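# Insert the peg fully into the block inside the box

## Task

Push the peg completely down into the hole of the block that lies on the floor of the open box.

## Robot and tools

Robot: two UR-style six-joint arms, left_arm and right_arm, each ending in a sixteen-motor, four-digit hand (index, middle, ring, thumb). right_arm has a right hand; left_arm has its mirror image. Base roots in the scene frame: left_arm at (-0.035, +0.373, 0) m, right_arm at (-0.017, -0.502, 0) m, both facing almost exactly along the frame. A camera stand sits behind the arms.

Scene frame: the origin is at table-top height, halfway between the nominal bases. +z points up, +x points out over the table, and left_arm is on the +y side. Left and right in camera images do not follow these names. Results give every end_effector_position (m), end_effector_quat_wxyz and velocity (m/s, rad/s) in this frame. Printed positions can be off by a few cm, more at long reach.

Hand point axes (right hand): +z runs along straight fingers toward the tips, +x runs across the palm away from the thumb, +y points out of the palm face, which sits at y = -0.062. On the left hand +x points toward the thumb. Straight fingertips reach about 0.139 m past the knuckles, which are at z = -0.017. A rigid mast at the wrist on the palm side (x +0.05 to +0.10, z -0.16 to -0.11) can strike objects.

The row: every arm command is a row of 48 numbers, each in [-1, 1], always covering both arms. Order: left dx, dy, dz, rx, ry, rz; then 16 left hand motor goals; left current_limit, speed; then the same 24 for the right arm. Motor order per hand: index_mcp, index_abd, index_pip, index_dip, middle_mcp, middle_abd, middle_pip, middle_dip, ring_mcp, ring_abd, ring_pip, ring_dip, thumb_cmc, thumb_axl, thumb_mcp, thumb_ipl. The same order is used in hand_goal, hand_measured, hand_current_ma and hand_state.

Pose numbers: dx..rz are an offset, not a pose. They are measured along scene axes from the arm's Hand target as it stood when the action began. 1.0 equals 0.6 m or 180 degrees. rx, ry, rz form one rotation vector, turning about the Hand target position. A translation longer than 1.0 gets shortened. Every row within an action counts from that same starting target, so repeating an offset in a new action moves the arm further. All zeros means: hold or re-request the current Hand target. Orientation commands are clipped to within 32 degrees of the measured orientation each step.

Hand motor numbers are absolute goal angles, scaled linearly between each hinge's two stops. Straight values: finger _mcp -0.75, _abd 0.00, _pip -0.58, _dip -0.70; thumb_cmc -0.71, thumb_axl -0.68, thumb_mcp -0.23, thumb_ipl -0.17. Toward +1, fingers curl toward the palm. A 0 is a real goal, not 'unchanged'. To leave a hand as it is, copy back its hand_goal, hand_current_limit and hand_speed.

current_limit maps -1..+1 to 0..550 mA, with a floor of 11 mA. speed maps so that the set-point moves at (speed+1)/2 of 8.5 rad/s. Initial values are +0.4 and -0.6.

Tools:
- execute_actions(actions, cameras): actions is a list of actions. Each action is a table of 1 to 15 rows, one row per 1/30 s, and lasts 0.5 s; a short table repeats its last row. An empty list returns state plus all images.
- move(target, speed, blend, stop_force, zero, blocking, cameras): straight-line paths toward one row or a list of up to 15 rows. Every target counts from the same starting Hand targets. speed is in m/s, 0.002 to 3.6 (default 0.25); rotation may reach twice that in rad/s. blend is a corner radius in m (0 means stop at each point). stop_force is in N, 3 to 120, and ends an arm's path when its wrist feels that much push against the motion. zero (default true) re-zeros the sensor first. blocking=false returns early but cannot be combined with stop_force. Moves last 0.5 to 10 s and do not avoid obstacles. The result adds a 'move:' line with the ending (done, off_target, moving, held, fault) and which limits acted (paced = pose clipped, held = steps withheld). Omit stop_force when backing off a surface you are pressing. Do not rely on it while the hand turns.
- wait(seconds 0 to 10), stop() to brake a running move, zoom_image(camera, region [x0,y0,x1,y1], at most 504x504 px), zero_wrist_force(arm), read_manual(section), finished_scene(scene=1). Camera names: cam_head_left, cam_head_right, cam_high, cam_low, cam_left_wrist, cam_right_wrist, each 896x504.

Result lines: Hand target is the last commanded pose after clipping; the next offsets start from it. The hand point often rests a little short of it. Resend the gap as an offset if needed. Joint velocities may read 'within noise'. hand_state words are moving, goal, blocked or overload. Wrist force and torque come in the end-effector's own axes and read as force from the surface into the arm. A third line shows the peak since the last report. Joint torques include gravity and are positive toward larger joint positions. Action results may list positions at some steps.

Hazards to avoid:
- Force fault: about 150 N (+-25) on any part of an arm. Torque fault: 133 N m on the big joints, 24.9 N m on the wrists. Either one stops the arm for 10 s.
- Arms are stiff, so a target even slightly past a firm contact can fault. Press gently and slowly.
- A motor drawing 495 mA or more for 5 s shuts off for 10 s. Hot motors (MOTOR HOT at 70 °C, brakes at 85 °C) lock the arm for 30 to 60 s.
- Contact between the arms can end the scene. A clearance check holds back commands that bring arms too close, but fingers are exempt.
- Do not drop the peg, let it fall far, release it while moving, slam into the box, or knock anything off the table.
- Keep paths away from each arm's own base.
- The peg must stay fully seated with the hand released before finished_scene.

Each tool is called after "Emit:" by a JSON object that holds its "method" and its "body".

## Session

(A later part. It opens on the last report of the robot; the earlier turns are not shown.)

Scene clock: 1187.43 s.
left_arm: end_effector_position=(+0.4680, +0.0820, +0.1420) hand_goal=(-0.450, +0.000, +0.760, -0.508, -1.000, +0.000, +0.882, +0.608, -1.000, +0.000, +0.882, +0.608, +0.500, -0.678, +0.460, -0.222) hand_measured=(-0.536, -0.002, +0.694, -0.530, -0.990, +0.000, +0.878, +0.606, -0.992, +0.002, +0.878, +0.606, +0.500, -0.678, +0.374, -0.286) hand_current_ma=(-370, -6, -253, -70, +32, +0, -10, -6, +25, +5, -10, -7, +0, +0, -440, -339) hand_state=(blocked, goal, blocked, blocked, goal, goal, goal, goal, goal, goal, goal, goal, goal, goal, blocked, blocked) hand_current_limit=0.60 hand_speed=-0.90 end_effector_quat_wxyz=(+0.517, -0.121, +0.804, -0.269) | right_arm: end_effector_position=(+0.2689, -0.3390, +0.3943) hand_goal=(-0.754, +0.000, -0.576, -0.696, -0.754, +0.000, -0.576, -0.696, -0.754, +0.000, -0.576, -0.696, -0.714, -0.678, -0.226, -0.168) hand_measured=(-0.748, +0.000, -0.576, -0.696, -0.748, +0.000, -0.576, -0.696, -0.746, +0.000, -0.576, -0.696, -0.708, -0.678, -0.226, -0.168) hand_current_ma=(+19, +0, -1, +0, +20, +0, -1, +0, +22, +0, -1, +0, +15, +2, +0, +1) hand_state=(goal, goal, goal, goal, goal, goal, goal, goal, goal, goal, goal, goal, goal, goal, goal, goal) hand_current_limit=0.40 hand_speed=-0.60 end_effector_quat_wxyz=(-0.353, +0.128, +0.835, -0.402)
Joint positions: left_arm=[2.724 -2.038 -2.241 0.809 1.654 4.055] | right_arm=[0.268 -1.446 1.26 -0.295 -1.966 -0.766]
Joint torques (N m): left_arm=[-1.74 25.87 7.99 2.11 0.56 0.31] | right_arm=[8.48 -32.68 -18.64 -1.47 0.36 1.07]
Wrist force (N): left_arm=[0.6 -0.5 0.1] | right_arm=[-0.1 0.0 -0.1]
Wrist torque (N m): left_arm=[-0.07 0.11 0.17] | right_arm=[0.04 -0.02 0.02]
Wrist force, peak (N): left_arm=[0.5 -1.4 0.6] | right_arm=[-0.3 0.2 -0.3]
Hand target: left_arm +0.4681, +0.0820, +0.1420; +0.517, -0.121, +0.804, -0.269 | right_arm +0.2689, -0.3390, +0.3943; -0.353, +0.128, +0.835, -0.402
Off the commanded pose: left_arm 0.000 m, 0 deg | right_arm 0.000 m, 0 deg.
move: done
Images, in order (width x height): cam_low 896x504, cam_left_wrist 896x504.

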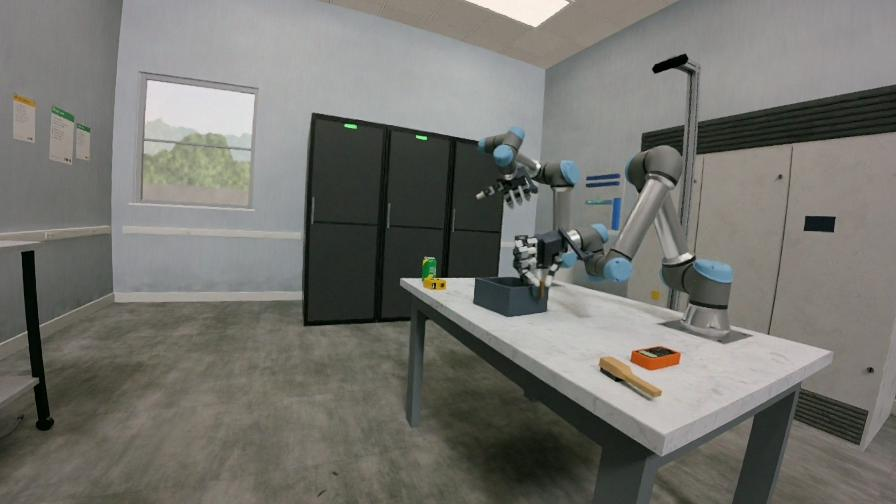

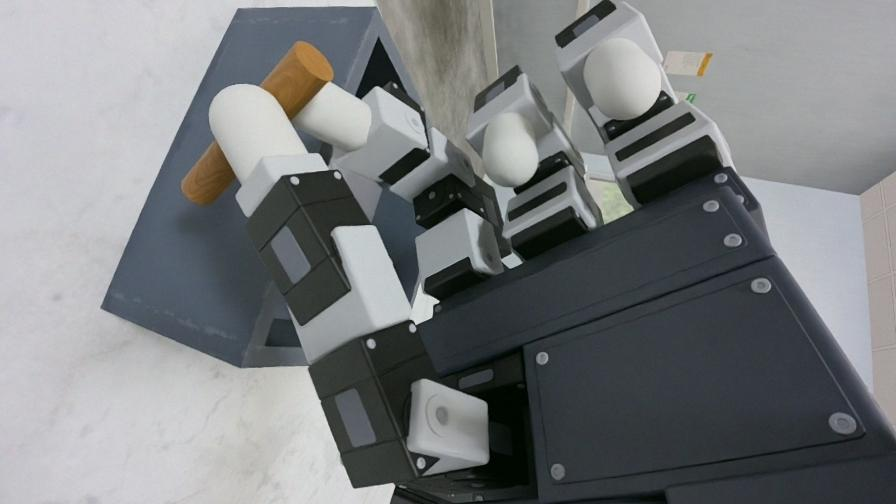

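Emit:
{"method": "move", "body": {"target": [0.011,-0.0577,0.0032,-0.1018,0.0944,0,-0.45,0,0.76,-0.507,-1,0,0.883,0.609,-1,0,0.883,0.609,0.5,-0.677,0.46,-0.222,0.6,-0.9,0,0,0,0,0,0,-0.754,0,-0.576,-0.696,-0.754,0,-0.576,-0.696,-0.754,0,-0.576,-0.696,-0.714,-0.678,-0.226,-0.168,0.4,-0.6], "speed": 0.03, "cameras": ["cam_low","cam_high","cam_left_wrist"]}}

Emit:
{"method": "zoom_image", "body": {"camera": "cam_low", "region": [460, 200, 600, 340]}}

Emit:
{"method": "zoom_image", "body": {"camera": "cam_left_wrist", "region": [60, 0, 420, 240]}}

Scene clock: 1199.40 s.
left_arm: end_effector_position=(+0.4747, +0.0473, +0.1439) hand_goal=(-0.450, +0.000, +0.760, -0.508, -1.000, +0.000, +0.882, +0.608, -1.000, +0.000, +0.882, +0.608, +0.500, -0.678, +0.460, -0.222) hand_measured=(-0.536, -0.002, +0.694, -0.530, -0.990, +0.000, +0.878, +0.606, -0.992, +0.002, +0.878, +0.606, +0.508, -0.672, +0.374, -0.284) hand_current_ma=(-370, -6, -253, -70, +32, +0, -10, -6, +25, +5, -9, -7, +24, +16, -440, -329) hand_state=(blocked, goal, blocked, blocked, goal, goal, goal, goal, goal, goal, goal, goal, goal, goal, blocked, blocked) hand_current_limit=0.60 hand_speed=-0.90 end_effector_quat_wxyz=(+0.367, -0.239, +0.818, -0.372) | right_arm: end_effector_position=(+0.2689, -0.3390, +0.3943) hand_goal=(-0.754, +0.000, -0.576, -0.696, -0.754, +0.000, -0.576, -0.696, -0.754, +0.000, -0.576, -0.696, -0.714, -0.678, -0.226, -0.168) hand_measured=(-0.748, +0.000, -0.576, -0.696, -0.748, +0.000, -0.576, -0.696, -0.746, +0.000, -0.576, -0.696, -0.708, -0.678, -0.226, -0.168) hand_current_ma=(+19, +0, -1, +0, +20, +0, -1, +0, +22, +0, -1, +0, +15, +2, +0, +1) hand_state=(goal, goal, goal, goal, goal, goal, goal, goal, goal, goal, goal, goal, goal, goal, goal, goal) hand_current_limit=0.40 hand_speed=-0.60 end_effector_quat_wxyz=(-0.353, +0.128, +0.835, -0.402)
Joint positions: left_arm=[2.813 -1.939 -2.171 0.492 1.412 3.717] | right_arm=[0.268 -1.446 1.26 -0.295 -1.966 -0.766]
Joint torques (N m): left_arm=[-1.46 37.09 21.27 4.27 1.83 1.37] | right_arm=[8.5 -32.84 -17.9 -1.31 0.54 0.79]
Wrist force (N): left_arm=[0.4 -0.6 0.3] | right_arm=[-0.1 0.1 -0.2]
Wrist torque (N m): left_arm=[-0.20 0.05 0.21] | right_arm=[0.06 0.00 0.02]
Wrist force, peak (N): left_arm=[0.7 -1.0 0.3] | right_arm=[-0.1 0.3 -0.4]
Hand target: left_arm +0.4747, +0.0474, +0.1439; +0.367, -0.239, +0.818, -0.372 | right_arm +0.2689, -0.3390, +0.3943; -0.353, +0.128, +0.835, -0.402
Off the commanded pose: left_arm 0.000 m, 0 deg | right_arm 0.000 m, 0 deg.
move: done
Images, in order (width x height): cam_high 896x504, cam_low 896x504, cam_left_wrist 896x504.

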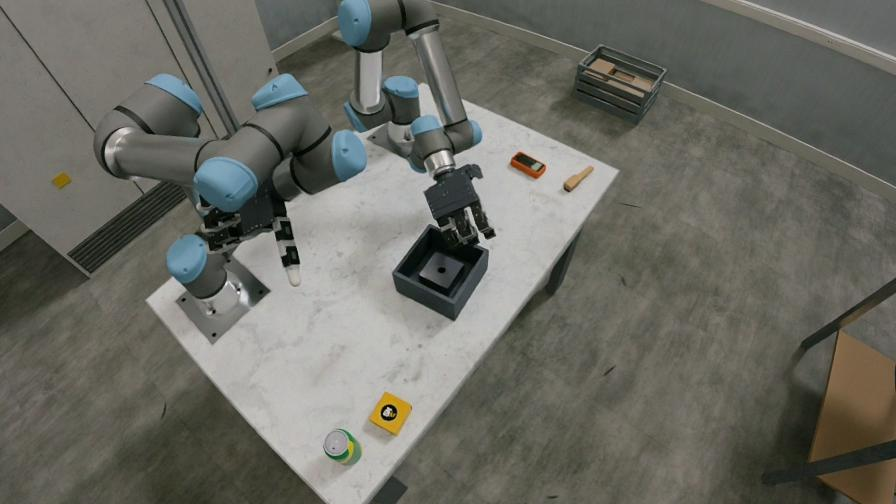

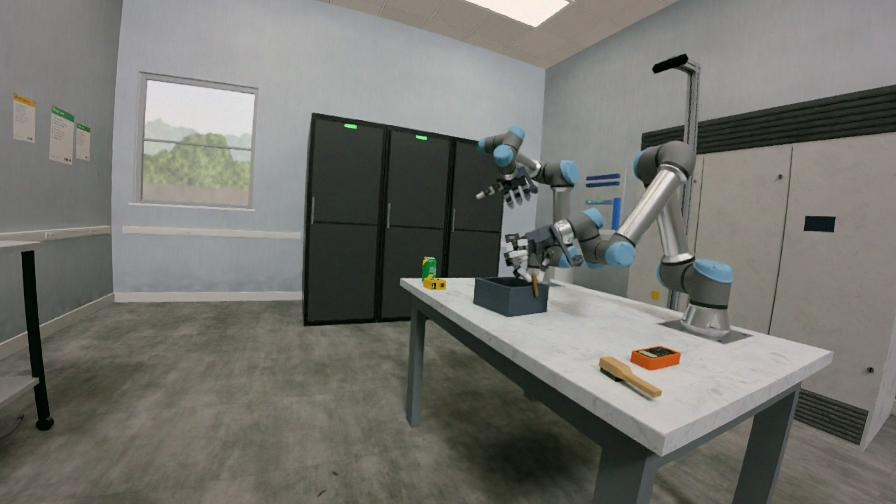

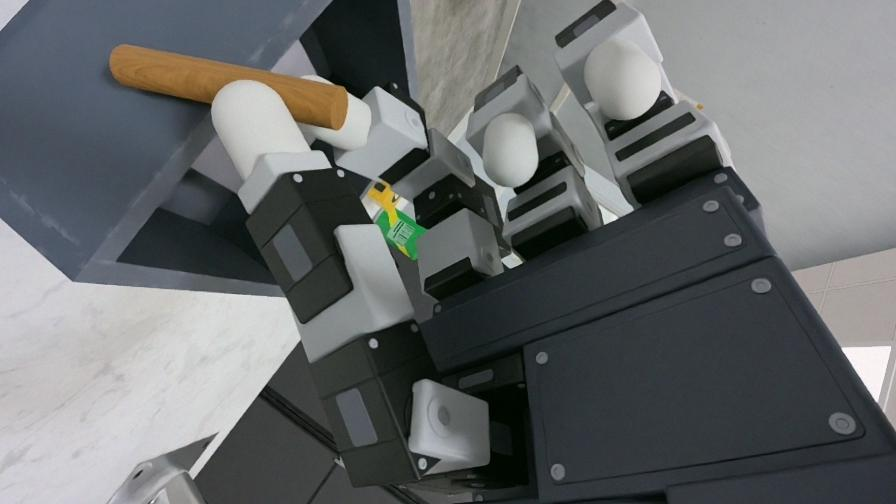

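Scaled by 3.600 from the camera's 896x504 image, which has a finer 1280x720 frame.

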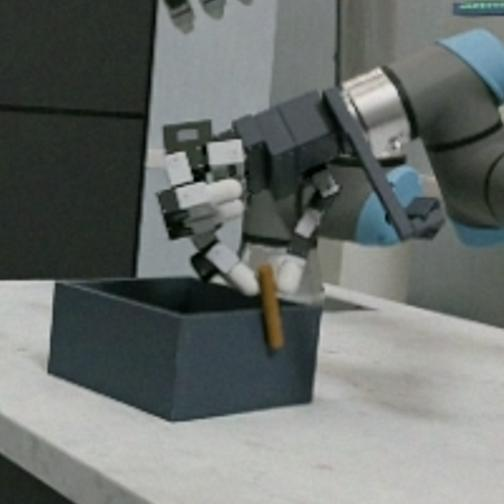

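Scaled by 1.400 from the camera's 896x504 image, which has a finer 1280x720 frame.

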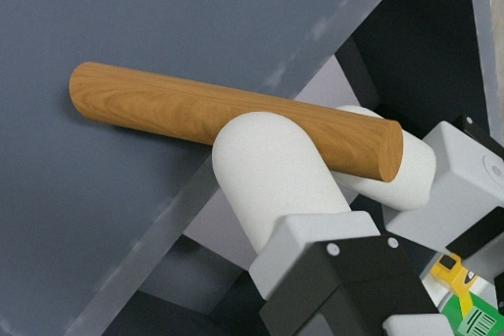

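Emit:
{"method": "move", "body": {"target": [[0,0.0212,0.0768,0.0234,-0.1138,0,-0.45,0,0.76,-0.507,-1,0,0.883,0.609,-1,0,0.883,0.609,0.5,-0.677,0.46,-0.222,0.6,-0.9,0,0,0,0,0,0,-0.754,0,-0.576,-0.696,-0.754,0,-0.576,-0.696,-0.754,0,-0.576,-0.696,-0.714,-0.678,-0.226,-0.168,0.4,-0.6],[-0.0628,0.1562,0.02,0.0234,-0.1138,0,-0.45,0,0.76,-0.507,-1,0,0.883,0.609,-1,0,0.883,0.609,0.5,-0.677,0.46,-0.222,0.6,-0.9,0,0,0,0,0,0,-0.754,0,-0.576,-0.696,-0.754,0,-0.576,-0.696,-0.754,0,-0.576,-0.696,-0.714,-0.678,-0.226,-0.168,0.4,-0.6],[-0.0628,0.1562,-0.065,0.0234,-0.1138,0,-0.45,0,0.76,-0.507,-1,0,0.883,0.609,-1,0,0.883,0.609,0.5,-0.677,0.46,-0.222,0.6,-0.9,0,0,0,0,0,0,-0.754,0,-0.576,-0.696,-0.754,0,-0.576,-0.696,-0.754,0,-0.576,-0.696,-0.714,-0.678,-0.226,-0.168,0.4,-0.6]], "speed": 0.1, "blend": 0.015, "cameras": ["cam_low","cam_high","cam_left_wrist"]}}

Emit:
{"method": "zoom_image", "body": {"camera": "cam_low", "region": [500, 220, 620, 340]}}

Emit:
{"method": "zoom_image", "body": {"camera": "cam_left_wrist", "region": [60, 0, 420, 240]}}

Scene clock: 1220.77 s.
left_arm: end_effector_position=(+0.4371, +0.1411, +0.1050) hand_goal=(-0.450, +0.000, +0.760, -0.508, -1.000, +0.000, +0.882, +0.608, -1.000, +0.000, +0.882, +0.608, +0.500, -0.678, +0.460, -0.222) hand_measured=(-0.536, -0.002, +0.694, -0.530, -0.990, +0.000, +0.878, +0.606, -0.992, +0.002, +0.878, +0.606, +0.500, -0.676, +0.374, -0.284) hand_current_ma=(-370, -6, -253, -70, +32, +0, -8, -6, +25, +5, -7, -7, +0, +5, -440, -329) hand_state=(blocked, goal, blocked, blocked, goal, goal, goal, goal, goal, goal, goal, goal, goal, goal, blocked, blocked) hand_current_limit=0.60 hand_speed=-0.90 end_effector_quat_wxyz=(+0.515, -0.156, +0.753, -0.379) | right_arm: end_effector_position=(+0.2689, -0.3390, +0.3943) hand_goal=(-0.754, +0.000, -0.576, -0.696, -0.754, +0.000, -0.576, -0.696, -0.754, +0.000, -0.576, -0.696, -0.714, -0.678, -0.226, -0.168) hand_measured=(-0.748, +0.000, -0.576, -0.696, -0.748, +0.000, -0.576, -0.696, -0.746, +0.000, -0.576, -0.696, -0.708, -0.678, -0.226, -0.168) hand_current_ma=(+19, +0, -1, +0, +20, +0, -1, +0, +22, +0, -1, +0, +15, +2, +0, +1) hand_state=(goal, goal, goal, goal, goal, goal, goal, goal, goal, goal, goal, goal, goal, goal, goal, goal) hand_current_limit=0.40 hand_speed=-0.60 end_effector_quat_wxyz=(-0.353, +0.128, +0.835, -0.402)
Joint positions: left_arm=[2.975 -2.157 -2.464 1.29 1.314 3.924] | right_arm=[0.268 -1.446 1.26 -0.295 -1.966 -0.766]
Joint torques (N m): left_arm=[-7.44 22.27 -6.97 3.89 1.8 -1.63] | right_arm=[7.93 -33.31 -17.15 -1.5 0.41 0.96]
Wrist force (N): left_arm=[0.7 -0.2 0.1] | right_arm=[-0.1 0.2 0.1]
Wrist torque (N m): left_arm=[-0.08 0.10 0.11] | right_arm=[0.04 -0.02 0.03]
Wrist force, peak (N): left_arm=[1.1 0.7 0.4] | right_arm=[-0.2 0.1 -0.4]
Hand target: left_arm +0.4370, +0.1411, +0.1049; +0.515, -0.156, +0.753, -0.379 | right_arm +0.2689, -0.3390, +0.3943; -0.353, +0.128, +0.835, -0.402
Off the commanded pose: left_arm 0.000 m, 0 deg | right_arm 0.000 m, 0 deg.
move: done
Images, in order (width x height): cam_high 896x504, cam_low 896x504, cam_left_wrist 896x504.

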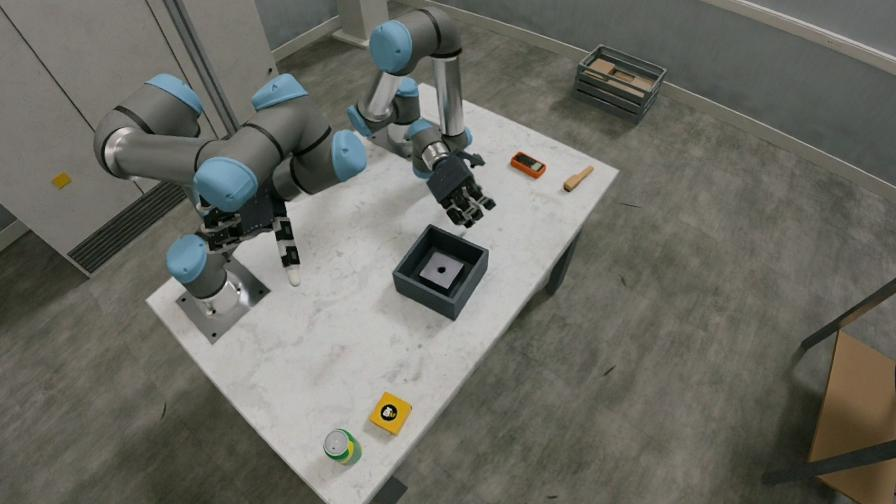

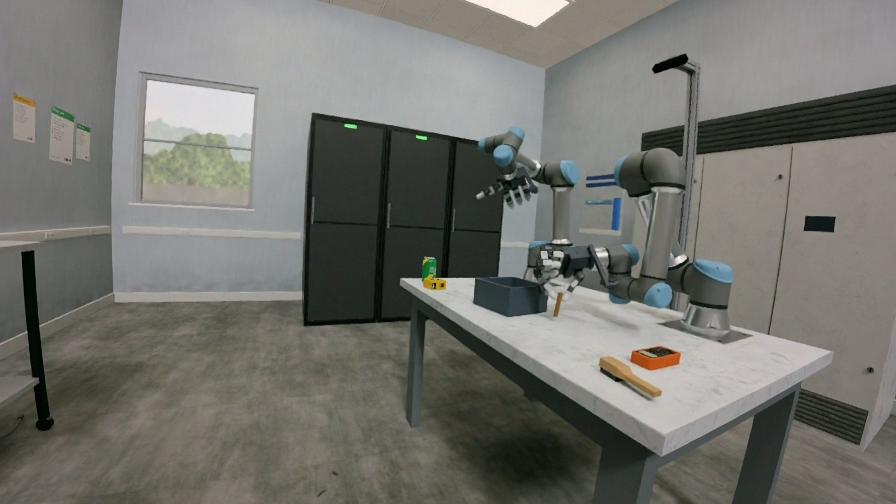

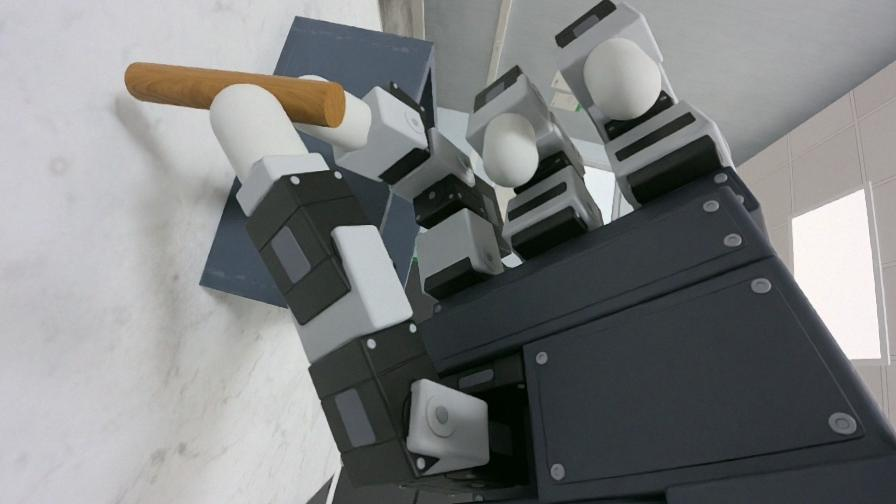

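Scaled by 4.200 from the camera's 896x504 image, which has a finer 1280x720 frame.

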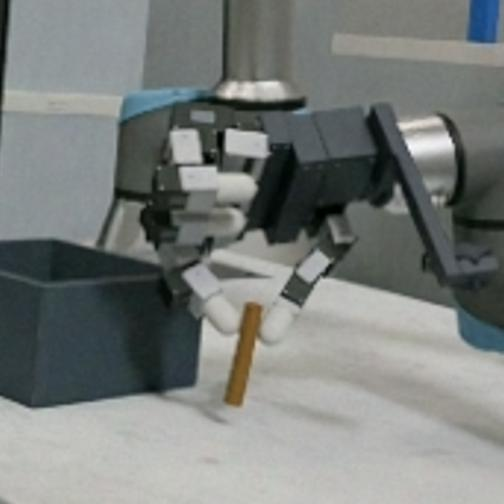

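Scaled by 1.400 from the camera's 896x504 image, which has a finer 1280x720 frame.

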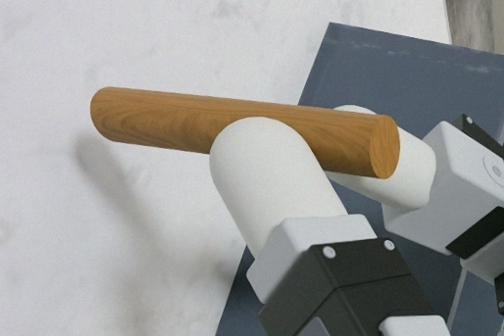

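Emit:
{"method": "move", "body": {"target": [0,0,0,0.0441,0.0115,0,-0.45,0,0.76,-0.507,-1,0,0.883,0.609,-1,0,0.883,0.609,0.5,-0.677,0.46,-0.222,0.6,-0.9,0,0,0,0,0,0,-0.754,0,-0.576,-0.696,-0.754,0,-0.576,-0.696,-0.754,0,-0.576,-0.696,-0.714,-0.678,-0.226,-0.168,0.4,-0.6], "speed": 0.1, "cameras": ["cam_low","cam_high","cam_left_wrist"]}}

Emit:
{"method": "zoom_image", "body": {"camera": "cam_low", "region": [500, 220, 620, 340]}}

Emit:
{"method": "zoom_image", "body": {"camera": "cam_left_wrist", "region": [60, 0, 420, 240]}}

Emit:
{"method": "zoom_image", "body": {"camera": "cam_high", "region": [410, 150, 510, 250]}}

Scene clock: 1237.53 s.
left_arm: end_effector_position=(+0.4371, +0.1410, +0.1050) hand_goal=(-0.450, +0.000, +0.760, -0.508, -1.000, +0.000, +0.882, +0.608, -1.000, +0.000, +0.882, +0.608, +0.500, -0.678, +0.460, -0.222) hand_measured=(-0.536, -0.002, +0.694, -0.530, -0.990, +0.000, +0.878, +0.606, -0.992, +0.002, +0.878, +0.606, +0.500, -0.676, +0.374, -0.284) hand_current_ma=(-370, -6, -253, -70, +32, +0, -8, -6, +25, +5, -7, -7, -1, +5, -440, -329) hand_state=(blocked, goal, blocked, blocked, goal, goal, goal, goal, goal, goal, goal, goal, goal, goal, blocked, blocked) hand_current_limit=0.60 hand_speed=-0.90 end_effector_quat_wxyz=(+0.511, -0.126, +0.786, -0.323) | right_arm: end_effector_position=(+0.2689, -0.3390, +0.3943) hand_goal=(-0.754, +0.000, -0.576, -0.696, -0.754, +0.000, -0.576, -0.696, -0.754, +0.000, -0.576, -0.696, -0.714, -0.678, -0.226, -0.168) hand_measured=(-0.748, +0.000, -0.576, -0.696, -0.748, +0.000, -0.576, -0.696, -0.746, +0.000, -0.576, -0.696, -0.708, -0.678, -0.226, -0.168) hand_current_ma=(+19, +0, -1, +0, +20, +0, -1, +0, +22, +0, -1, +0, +15, +2, +0, +1) hand_state=(goal, goal, goal, goal, goal, goal, goal, goal, goal, goal, goal, goal, goal, goal, goal, goal) hand_current_limit=0.40 hand_speed=-0.60 end_effector_quat_wxyz=(-0.353, +0.128, +0.835, -0.402)
Joint positions: left_arm=[2.921 -2.103 -2.451 1.136 1.396 4.039] | right_arm=[0.268 -1.446 1.26 -0.295 -1.966 -0.766]
Joint torques (N m): left_arm=[5.28 21.33 -0.72 2.01 -1.6 -0.3] | right_arm=[8.21 -32.46 -19.13 -1.33 0.77 0.92]
Wrist force (N): left_arm=[0.7 -0.4 0.3] | right_arm=[0.2 0.0 -0.1]
Wrist torque (N m): left_arm=[-0.10 0.11 0.22] | right_arm=[0.03 -0.04 0.04]
Wrist force, peak (N): left_arm=[0.8 -0.5 0.2] | right_arm=[0.0 0.3 -0.4]
Hand target: left_arm +0.4370, +0.1411, +0.1049; +0.511, -0.126, +0.786, -0.323 | right_arm +0.2689, -0.3390, +0.3943; -0.353, +0.128, +0.835, -0.402
Off the commanded pose: left_arm 0.000 m, 0 deg | right_arm 0.000 m, 0 deg.
move: done
Images, in order (width x height): cam_high 896x504, cam_low 896x504, cam_left_wrist 896x504.

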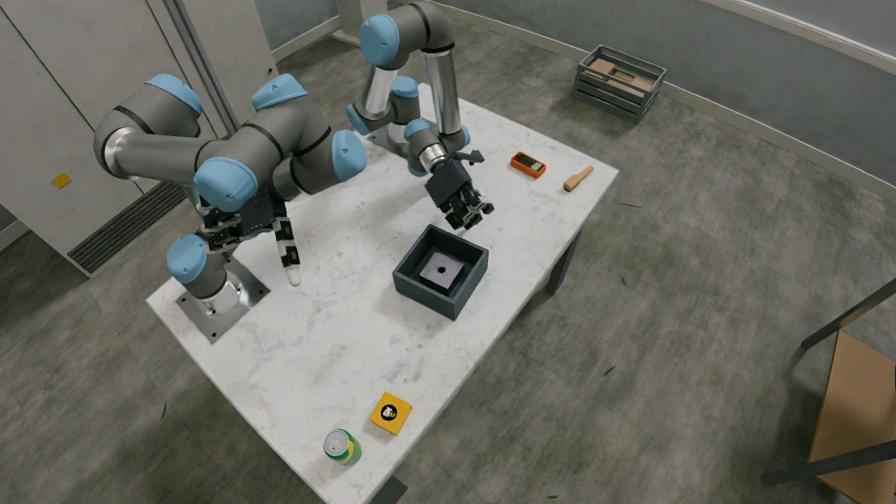

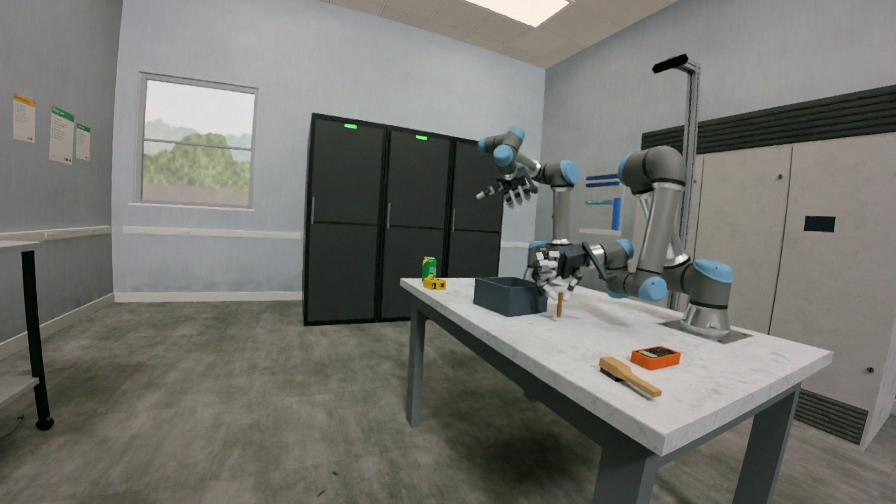

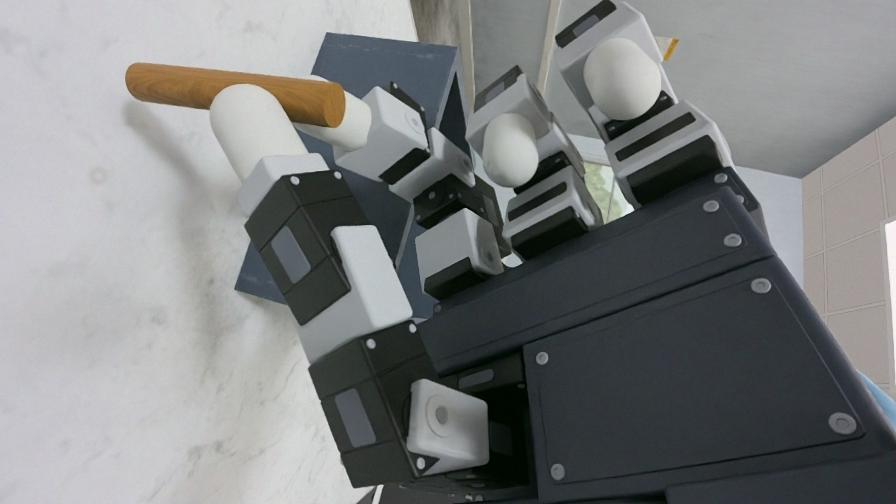

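Scaled by 4.200 from the camera's 896x504 image, which has a finer 1280x720 frame.

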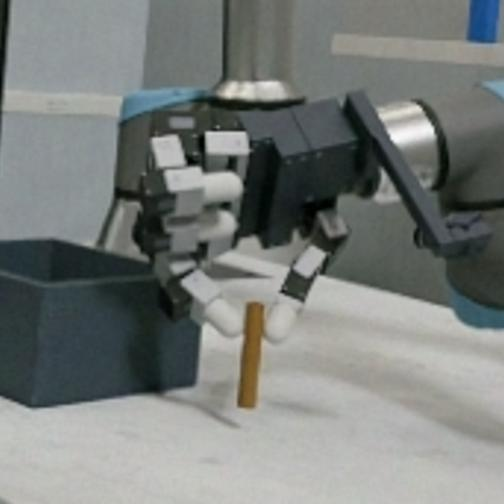

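Scaled by 1.400 from the camera's 896x504 image, which has a finer 1280x720 frame.

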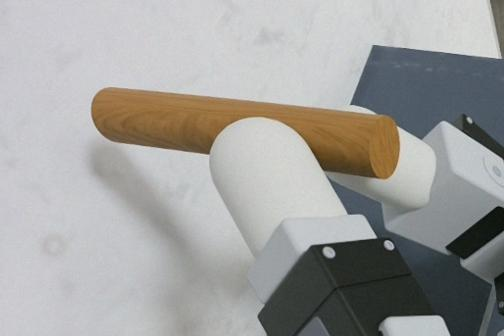

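Scaled by 5.040 from the camera's 896x504 image, which has a finer 1280x720 frame.

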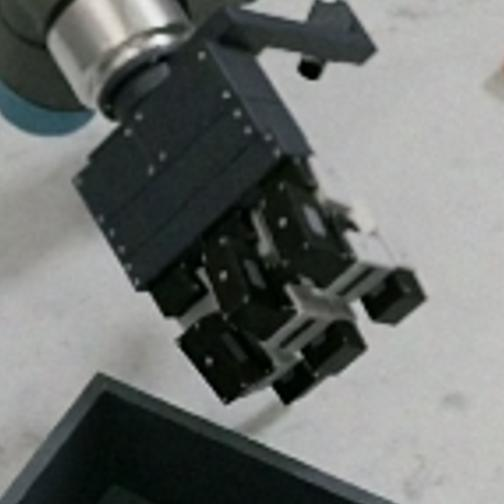

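Emit:
{"method": "move", "body": {"target": [0,0,-0.05,0,0,0,-0.45,0,0.76,-0.507,-1,0,0.883,0.609,-1,0,0.883,0.609,0.5,-0.677,0.46,-0.222,0.6,-0.9,0,0,0,0,0,0,-0.754,0,-0.576,-0.696,-0.754,0,-0.576,-0.696,-0.754,0,-0.576,-0.696,-0.714,-0.678,-0.226,-0.168,0.4,-0.6], "speed": 0.015, "stop_force": 3, "cameras": ["cam_low","cam_high","cam_left_wrist"]}}

Emit:
{"method": "zoom_image", "body": {"camera": "cam_low", "region": [500, 220, 620, 340]}}

Emit:
{"method": "zoom_image", "body": {"camera": "cam_left_wrist", "region": [60, 0, 420, 240]}}

Scene clock: 1245.37 s.
left_arm: end_effector_position=(+0.4370, +0.1411, +0.0852) hand_goal=(-0.450, +0.000, +0.760, -0.508, -1.000, +0.000, +0.882, +0.608, -1.000, +0.000, +0.882, +0.608, +0.500, -0.678, +0.460, -0.222) hand_measured=(-0.536, -0.002, +0.694, -0.530, -0.990, +0.000, +0.878, +0.606, -0.992, +0.002, +0.878, +0.606, +0.502, -0.674, +0.374, -0.282) hand_current_ma=(-370, -6, -252, -70, +32, +0, -8, -6, +25, +5, -7, -7, +4, +14, -440, -325) hand_state=(blocked, goal, blocked, blocked, goal, goal, goal, goal, goal, goal, goal, goal, goal, goal, blocked, blocked) hand_current_limit=0.60 hand_speed=-0.90 end_effector_quat_wxyz=(+0.511, -0.126, +0.786, -0.323) | right_arm: end_effector_position=(+0.2689, -0.3390, +0.3943) hand_goal=(-0.754, +0.000, -0.576, -0.696, -0.754, +0.000, -0.576, -0.696, -0.754, +0.000, -0.576, -0.696, -0.714, -0.678, -0.226, -0.168) hand_measured=(-0.748, +0.000, -0.576, -0.696, -0.748, +0.000, -0.576, -0.696, -0.746, +0.000, -0.576, -0.696, -0.708, -0.678, -0.226, -0.168) hand_current_ma=(+19, +0, -1, +0, +20, +0, -1, +0, +22, +0, -1, +0, +15, +2, +0, +1) hand_state=(goal, goal, goal, goal, goal, goal, goal, goal, goal, goal, goal, goal, goal, goal, goal, goal) hand_current_limit=0.40 hand_speed=-0.60 end_effector_quat_wxyz=(-0.353, +0.128, +0.835, -0.402)
Joint positions: left_arm=[2.921 -2.176 -2.445 1.202 1.397 4.039] | right_arm=[0.268 -1.446 1.26 -0.295 -1.966 -0.766]
Joint torques (N m): left_arm=[3.44 22.57 -8.82 4 1.19 1.59] | right_arm=[9.44 -34.06 -17.84 -1.51 0.6 0.74]
Wrist force (N): left_arm=[0.6 -0.3 0.1] | right_arm=[0.0 -0.1 -0.2]
Wrist torque (N m): left_arm=[-0.07 0.13 0.20] | right_arm=[0.03 -0.02 0.03]
Wrist force, peak (N): left_arm=[-1.9 -3.3 -1.0] | right_arm=[0.0 0.1 -0.4]
Hand target: left_arm +0.4370, +0.1411, +0.0852; +0.511, -0.126, +0.786, -0.323 (not the last commanded pose) | right_arm +0.2689, -0.3390, +0.3943; -0.353, +0.128, +0.835, -0.402
Off the commanded pose: left_arm 0.010 m, 0 deg | right_arm 0.000 m, 0 deg.
move: contact (left_arm)
Images, in order (width x height): cam_high 896x504, cam_low 896x504, cam_left_wrist 896x504.

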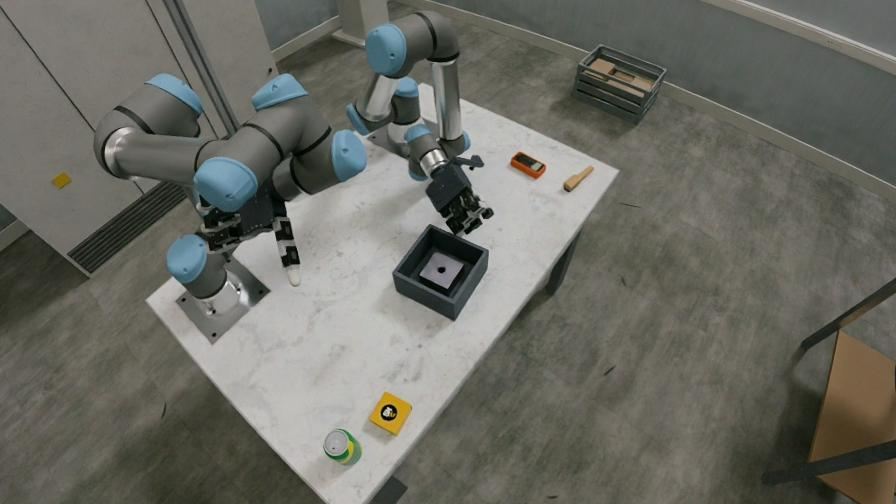

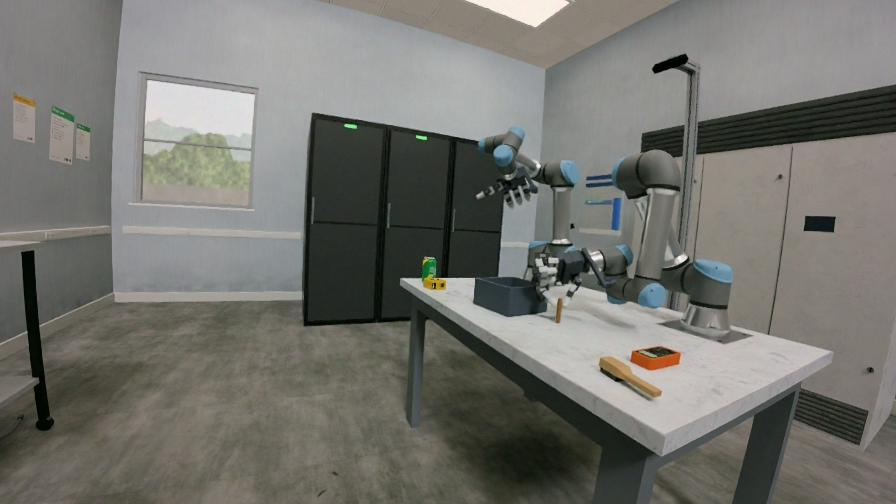

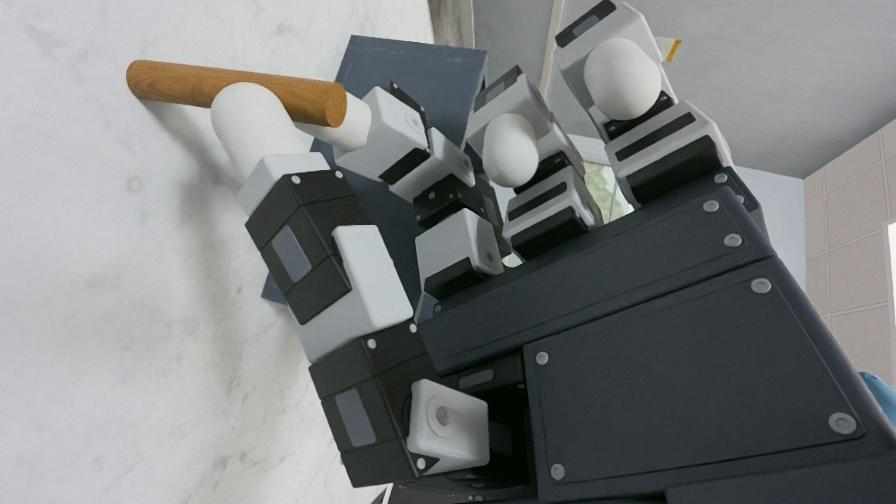

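Scaled by 4.200 from the camera's 896x504 image, which has a finer 1280x720 frame.

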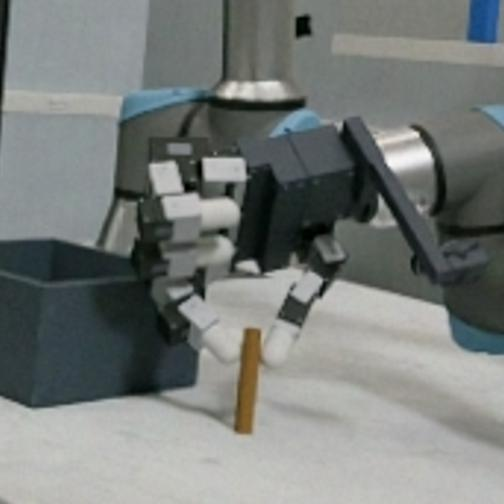

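Scaled by 1.400 from the camera's 896x504 image, which has a finer 1280x720 frame.

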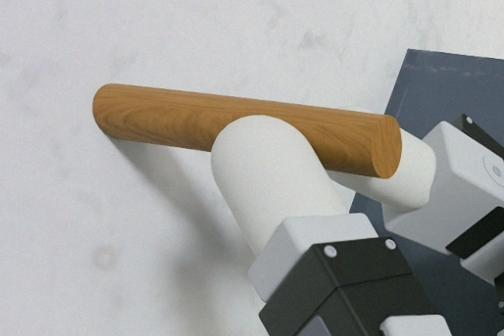

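Emit:
{"method": "execute_actions", "body": {"actions": [], "cameras": ["cam_low","cam_high","cam_left_wrist","cam_head_left"]}}

Scene clock: 1262.60 s.
left_arm: end_effector_position=(+0.4370, +0.1411, +0.0852) hand_goal=(-0.450, +0.000, +0.760, -0.508, -1.000, +0.000, +0.882, +0.608, -1.000, +0.000, +0.882, +0.608, +0.500, -0.678, +0.460, -0.222) hand_measured=(-0.536, -0.002, +0.694, -0.530, -0.990, +0.000, +0.878, +0.606, -0.992, +0.002, +0.878, +0.606, +0.502, -0.674, +0.374, -0.282) hand_current_ma=(-370, -6, -252, -70, +32, +0, -8, -6, +25, +5, -7, -7, +4, +14, -440, -325) hand_state=(blocked, goal, blocked, blocked, goal, goal, goal, goal, goal, goal, goal, goal, goal, goal, blocked, blocked) hand_current_limit=0.60 hand_speed=-0.90 end_effector_quat_wxyz=(+0.511, -0.126, +0.786, -0.323) | right_arm: end_effector_position=(+0.2689, -0.3390, +0.3943) hand_goal=(-0.754, +0.000, -0.576, -0.696, -0.754, +0.000, -0.576, -0.696, -0.754, +0.000, -0.576, -0.696, -0.714, -0.678, -0.226, -0.168) hand_measured=(-0.748, +0.000, -0.576, -0.696, -0.748, +0.000, -0.576, -0.696, -0.746, +0.000, -0.576, -0.696, -0.708, -0.678, -0.226, -0.168) hand_current_ma=(+19, +0, -1, +0, +20, +0, -1, +0, +22, +0, -1, +0, +15, +2, +0, +1) hand_state=(goal, goal, goal, goal, goal, goal, goal, goal, goal, goal, goal, goal, goal, goal, goal, goal) hand_current_limit=0.40 hand_speed=-0.60 end_effector_quat_wxyz=(-0.353, +0.128, +0.835, -0.402)
Joint positions: left_arm=[2.921 -2.176 -2.445 1.202 1.397 4.039] | right_arm=[0.268 -1.446 1.26 -0.295 -1.966 -0.766]
Joint velocities: within noise
Joint torques (N m): left_arm=[-0.47 22.62 -8.73 4.21 1.32 1.6] | right_arm=[7.22 -34 -20.09 -1.52 0.66 0.78]
Wrist force (N): left_arm=[0.3 -0.2 -0.1] | right_arm=[-0.1 0.2 -0.1]
Wrist torque (N m): left_arm=[-0.04 0.15 0.18] | right_arm=[0.07 -0.01 0.02]
Wrist force, peak (N): left_arm=[0.8 -0.5 0.3] | right_arm=[-0.2 0.2 -0.3]
Hand target: left_arm +0.4370, +0.1411, +0.0852; +0.511, -0.126, +0.786, -0.323 (not the last commanded pose) | right_arm +0.2689, -0.3390, +0.3943; -0.353, +0.128, +0.835, -0.402
Off the commanded pose: left_arm 0.010 m, 0 deg | right_arm 0.000 m, 0 deg.
Images, in order (width x height): cam_head_left 896x504, cam_high 896x504, cam_low 896x504, cam_left_wrist 896x504.

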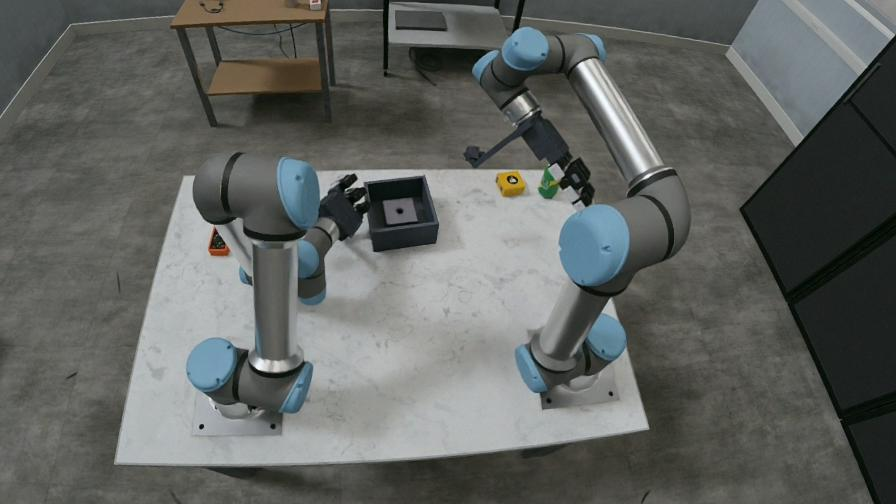

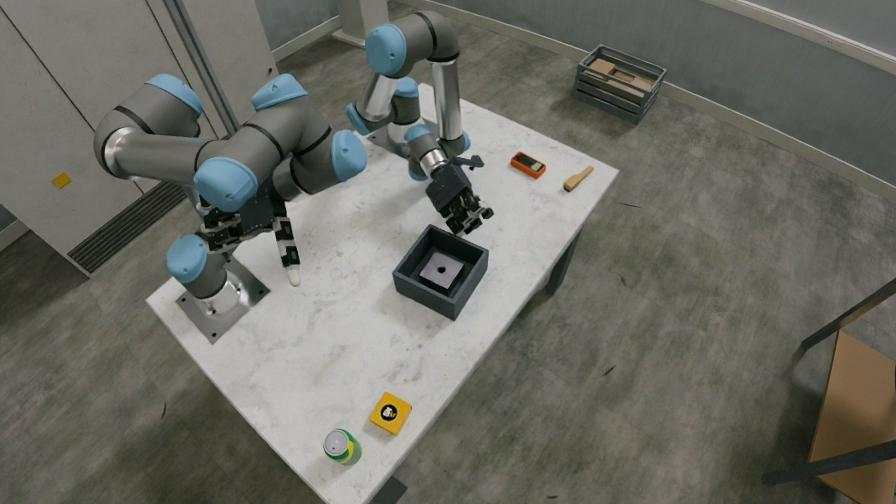

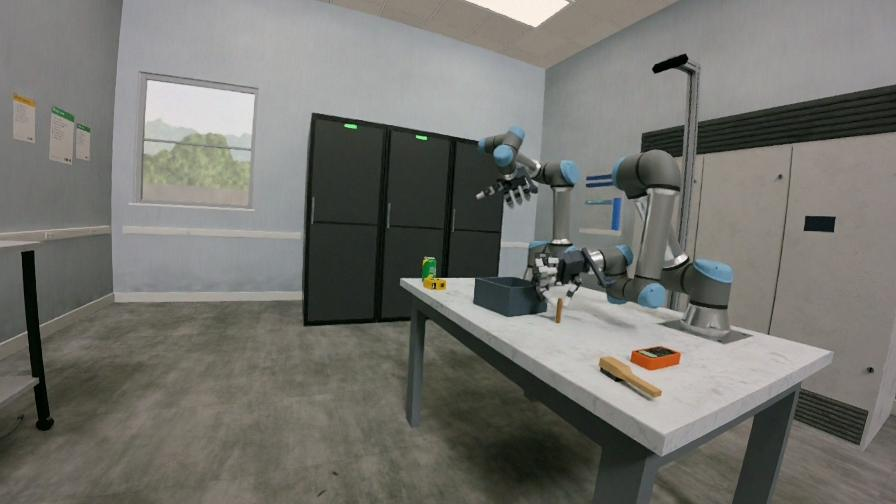

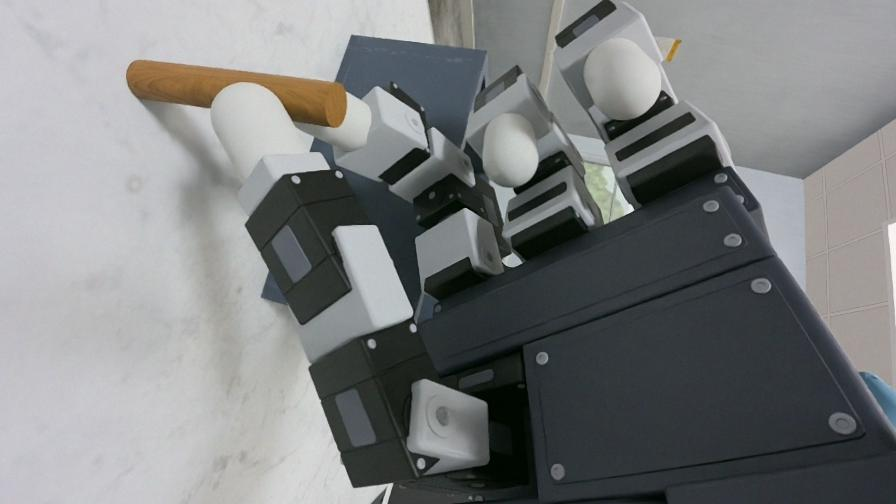

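Emit:
{"method": "move", "body": {"target": [[0,0,0,0,0,0,-0.53,0,0.76,-0.507,-1,0,0.883,0.609,-1,0,0.883,0.609,0.5,-0.677,0.38,-0.222,0.3,-0.95,0,0,0,0,0,0,-0.754,0,-0.576,-0.696,-0.754,0,-0.576,-0.696,-0.754,0,-0.576,-0.696,-0.714,-0.678,-0.226,-0.168,0.4,-0.6],[0,0,0,0,0,0,-0.62,0,0.74,-0.507,-1,0,0.883,0.609,-1,0,0.883,0.609,0.5,-0.677,0.30,-0.222,0.3,-0.95,0,0,0,0,0,0,-0.754,0,-0.576,-0.696,-0.754,0,-0.576,-0.696,-0.754,0,-0.576,-0.696,-0.714,-0.678,-0.226,-0.168,0.4,-0.6]], "speed": 0.05, "cameras": ["cam_low","cam_high","cam_left_wrist"]}}

Scene clock: 1269.07 s.
left_arm: end_effector_position=(+0.4370, +0.1411, +0.0852) hand_goal=(-0.620, +0.000, +0.740, -0.508, -1.000, +0.000, +0.882, +0.608, -1.000, +0.000, +0.882, +0.608, +0.500, -0.678, +0.300, -0.222) hand_measured=(-0.610, -0.002, +0.736, -0.512, -0.990, +0.000, +0.878, +0.606, -0.992, +0.002, +0.878, +0.606, +0.498, -0.678, +0.300, -0.224) hand_current_ma=(+31, -6, -12, -8, +32, +0, -8, -6, +25, +5, -7, -7, -5, +0, +2, -8) hand_state=(goal, goal, goal, goal, goal, goal, goal, goal, goal, goal, goal, goal, goal, goal, goal, goal) hand_current_limit=0.30 hand_speed=-0.95 end_effector_quat_wxyz=(+0.511, -0.126, +0.786, -0.323) | right_arm: end_effector_position=(+0.2689, -0.3390, +0.3943) hand_goal=(-0.754, +0.000, -0.576, -0.696, -0.754, +0.000, -0.576, -0.696, -0.754, +0.000, -0.576, -0.696, -0.714, -0.678, -0.226, -0.168) hand_measured=(-0.748, +0.000, -0.576, -0.696, -0.748, +0.000, -0.576, -0.696, -0.746, +0.000, -0.576, -0.696, -0.708, -0.678, -0.226, -0.168) hand_current_ma=(+19, +0, -1, +0, +20, +0, -1, +0, +22, +0, -1, +0, +15, +2, +0, +1) hand_state=(goal, goal, goal, goal, goal, goal, goal, goal, goal, goal, goal, goal, goal, goal, goal, goal) hand_current_limit=0.40 hand_speed=-0.60 end_effector_quat_wxyz=(-0.353, +0.128, +0.835, -0.402)
Joint positions: left_arm=[2.921 -2.176 -2.445 1.202 1.397 4.039] | right_arm=[0.268 -1.446 1.26 -0.295 -1.966 -0.766]
Joint torques (N m): left_arm=[-1.18 22.06 -8.75 4.09 1.43 1.65] | right_arm=[7.9 -33.74 -19.67 -1.27 0.54 0.61]
Wrist force (N): left_arm=[0.6 -0.4 0.1] | right_arm=[0.1 0.0 -0.2]
Wrist torque (N m): left_arm=[-0.09 0.12 0.21] | right_arm=[0.05 -0.03 0.03]
Wrist force, peak (N): left_arm=[0.9 -0.4 0.2] | right_arm=[-0.1 0.2 -0.5]
Hand target: left_arm +0.4370, +0.1411, +0.0852; +0.511, -0.126, +0.786, -0.323 | right_arm +0.2689, -0.3390, +0.3943; -0.353, +0.128, +0.835, -0.402
Off the commanded pose: left_arm 0.000 m, 0 deg | right_arm 0.000 m, 0 deg.
move: done
Images, in order (width x height): cam_high 896x504, cam_low 896x504, cam_left_wrist 896x504.

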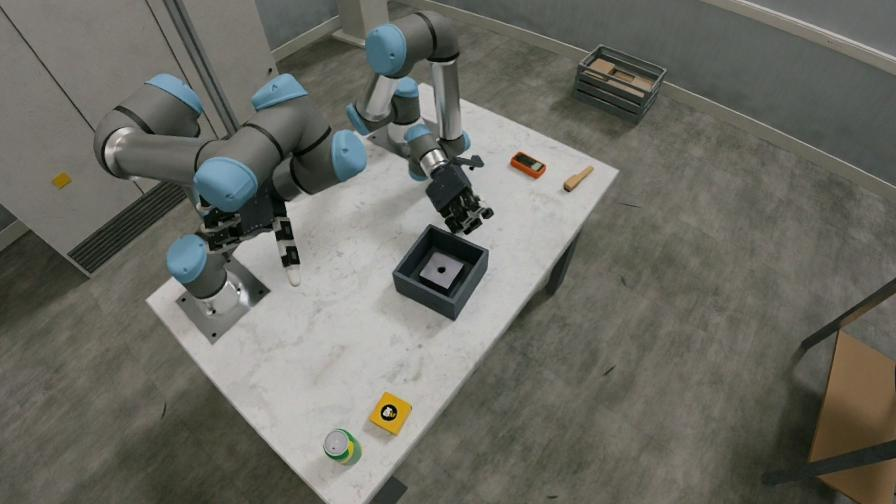

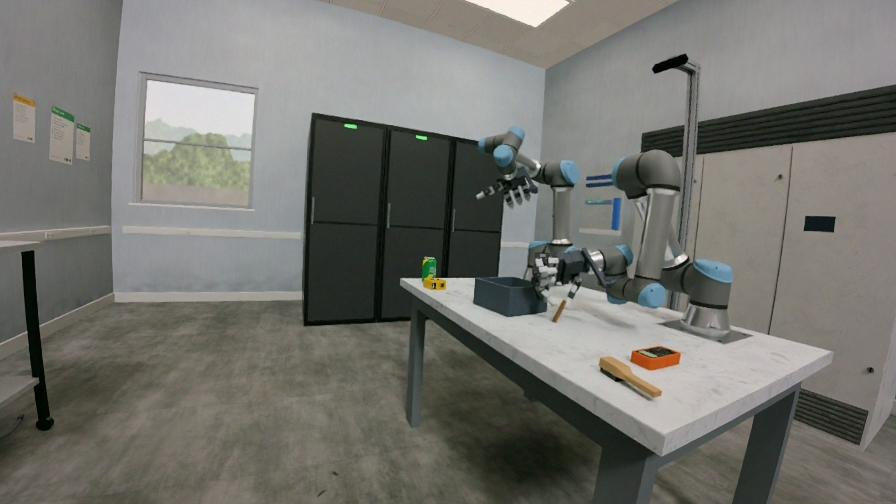

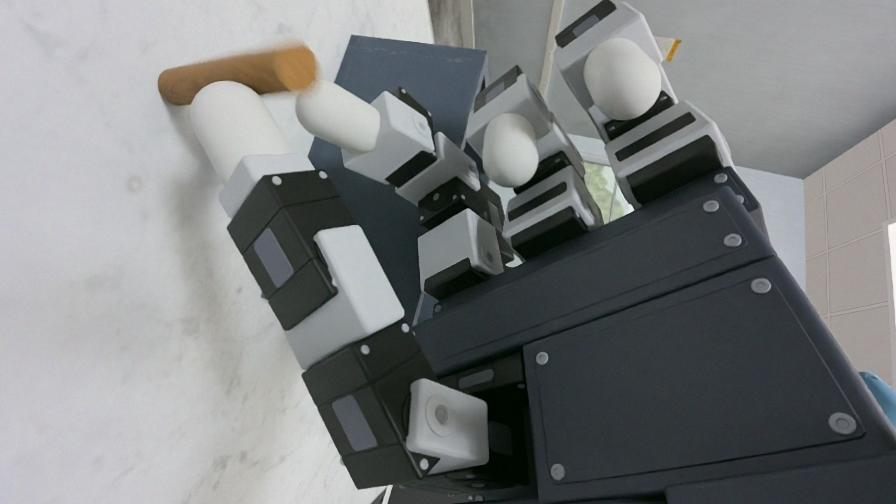

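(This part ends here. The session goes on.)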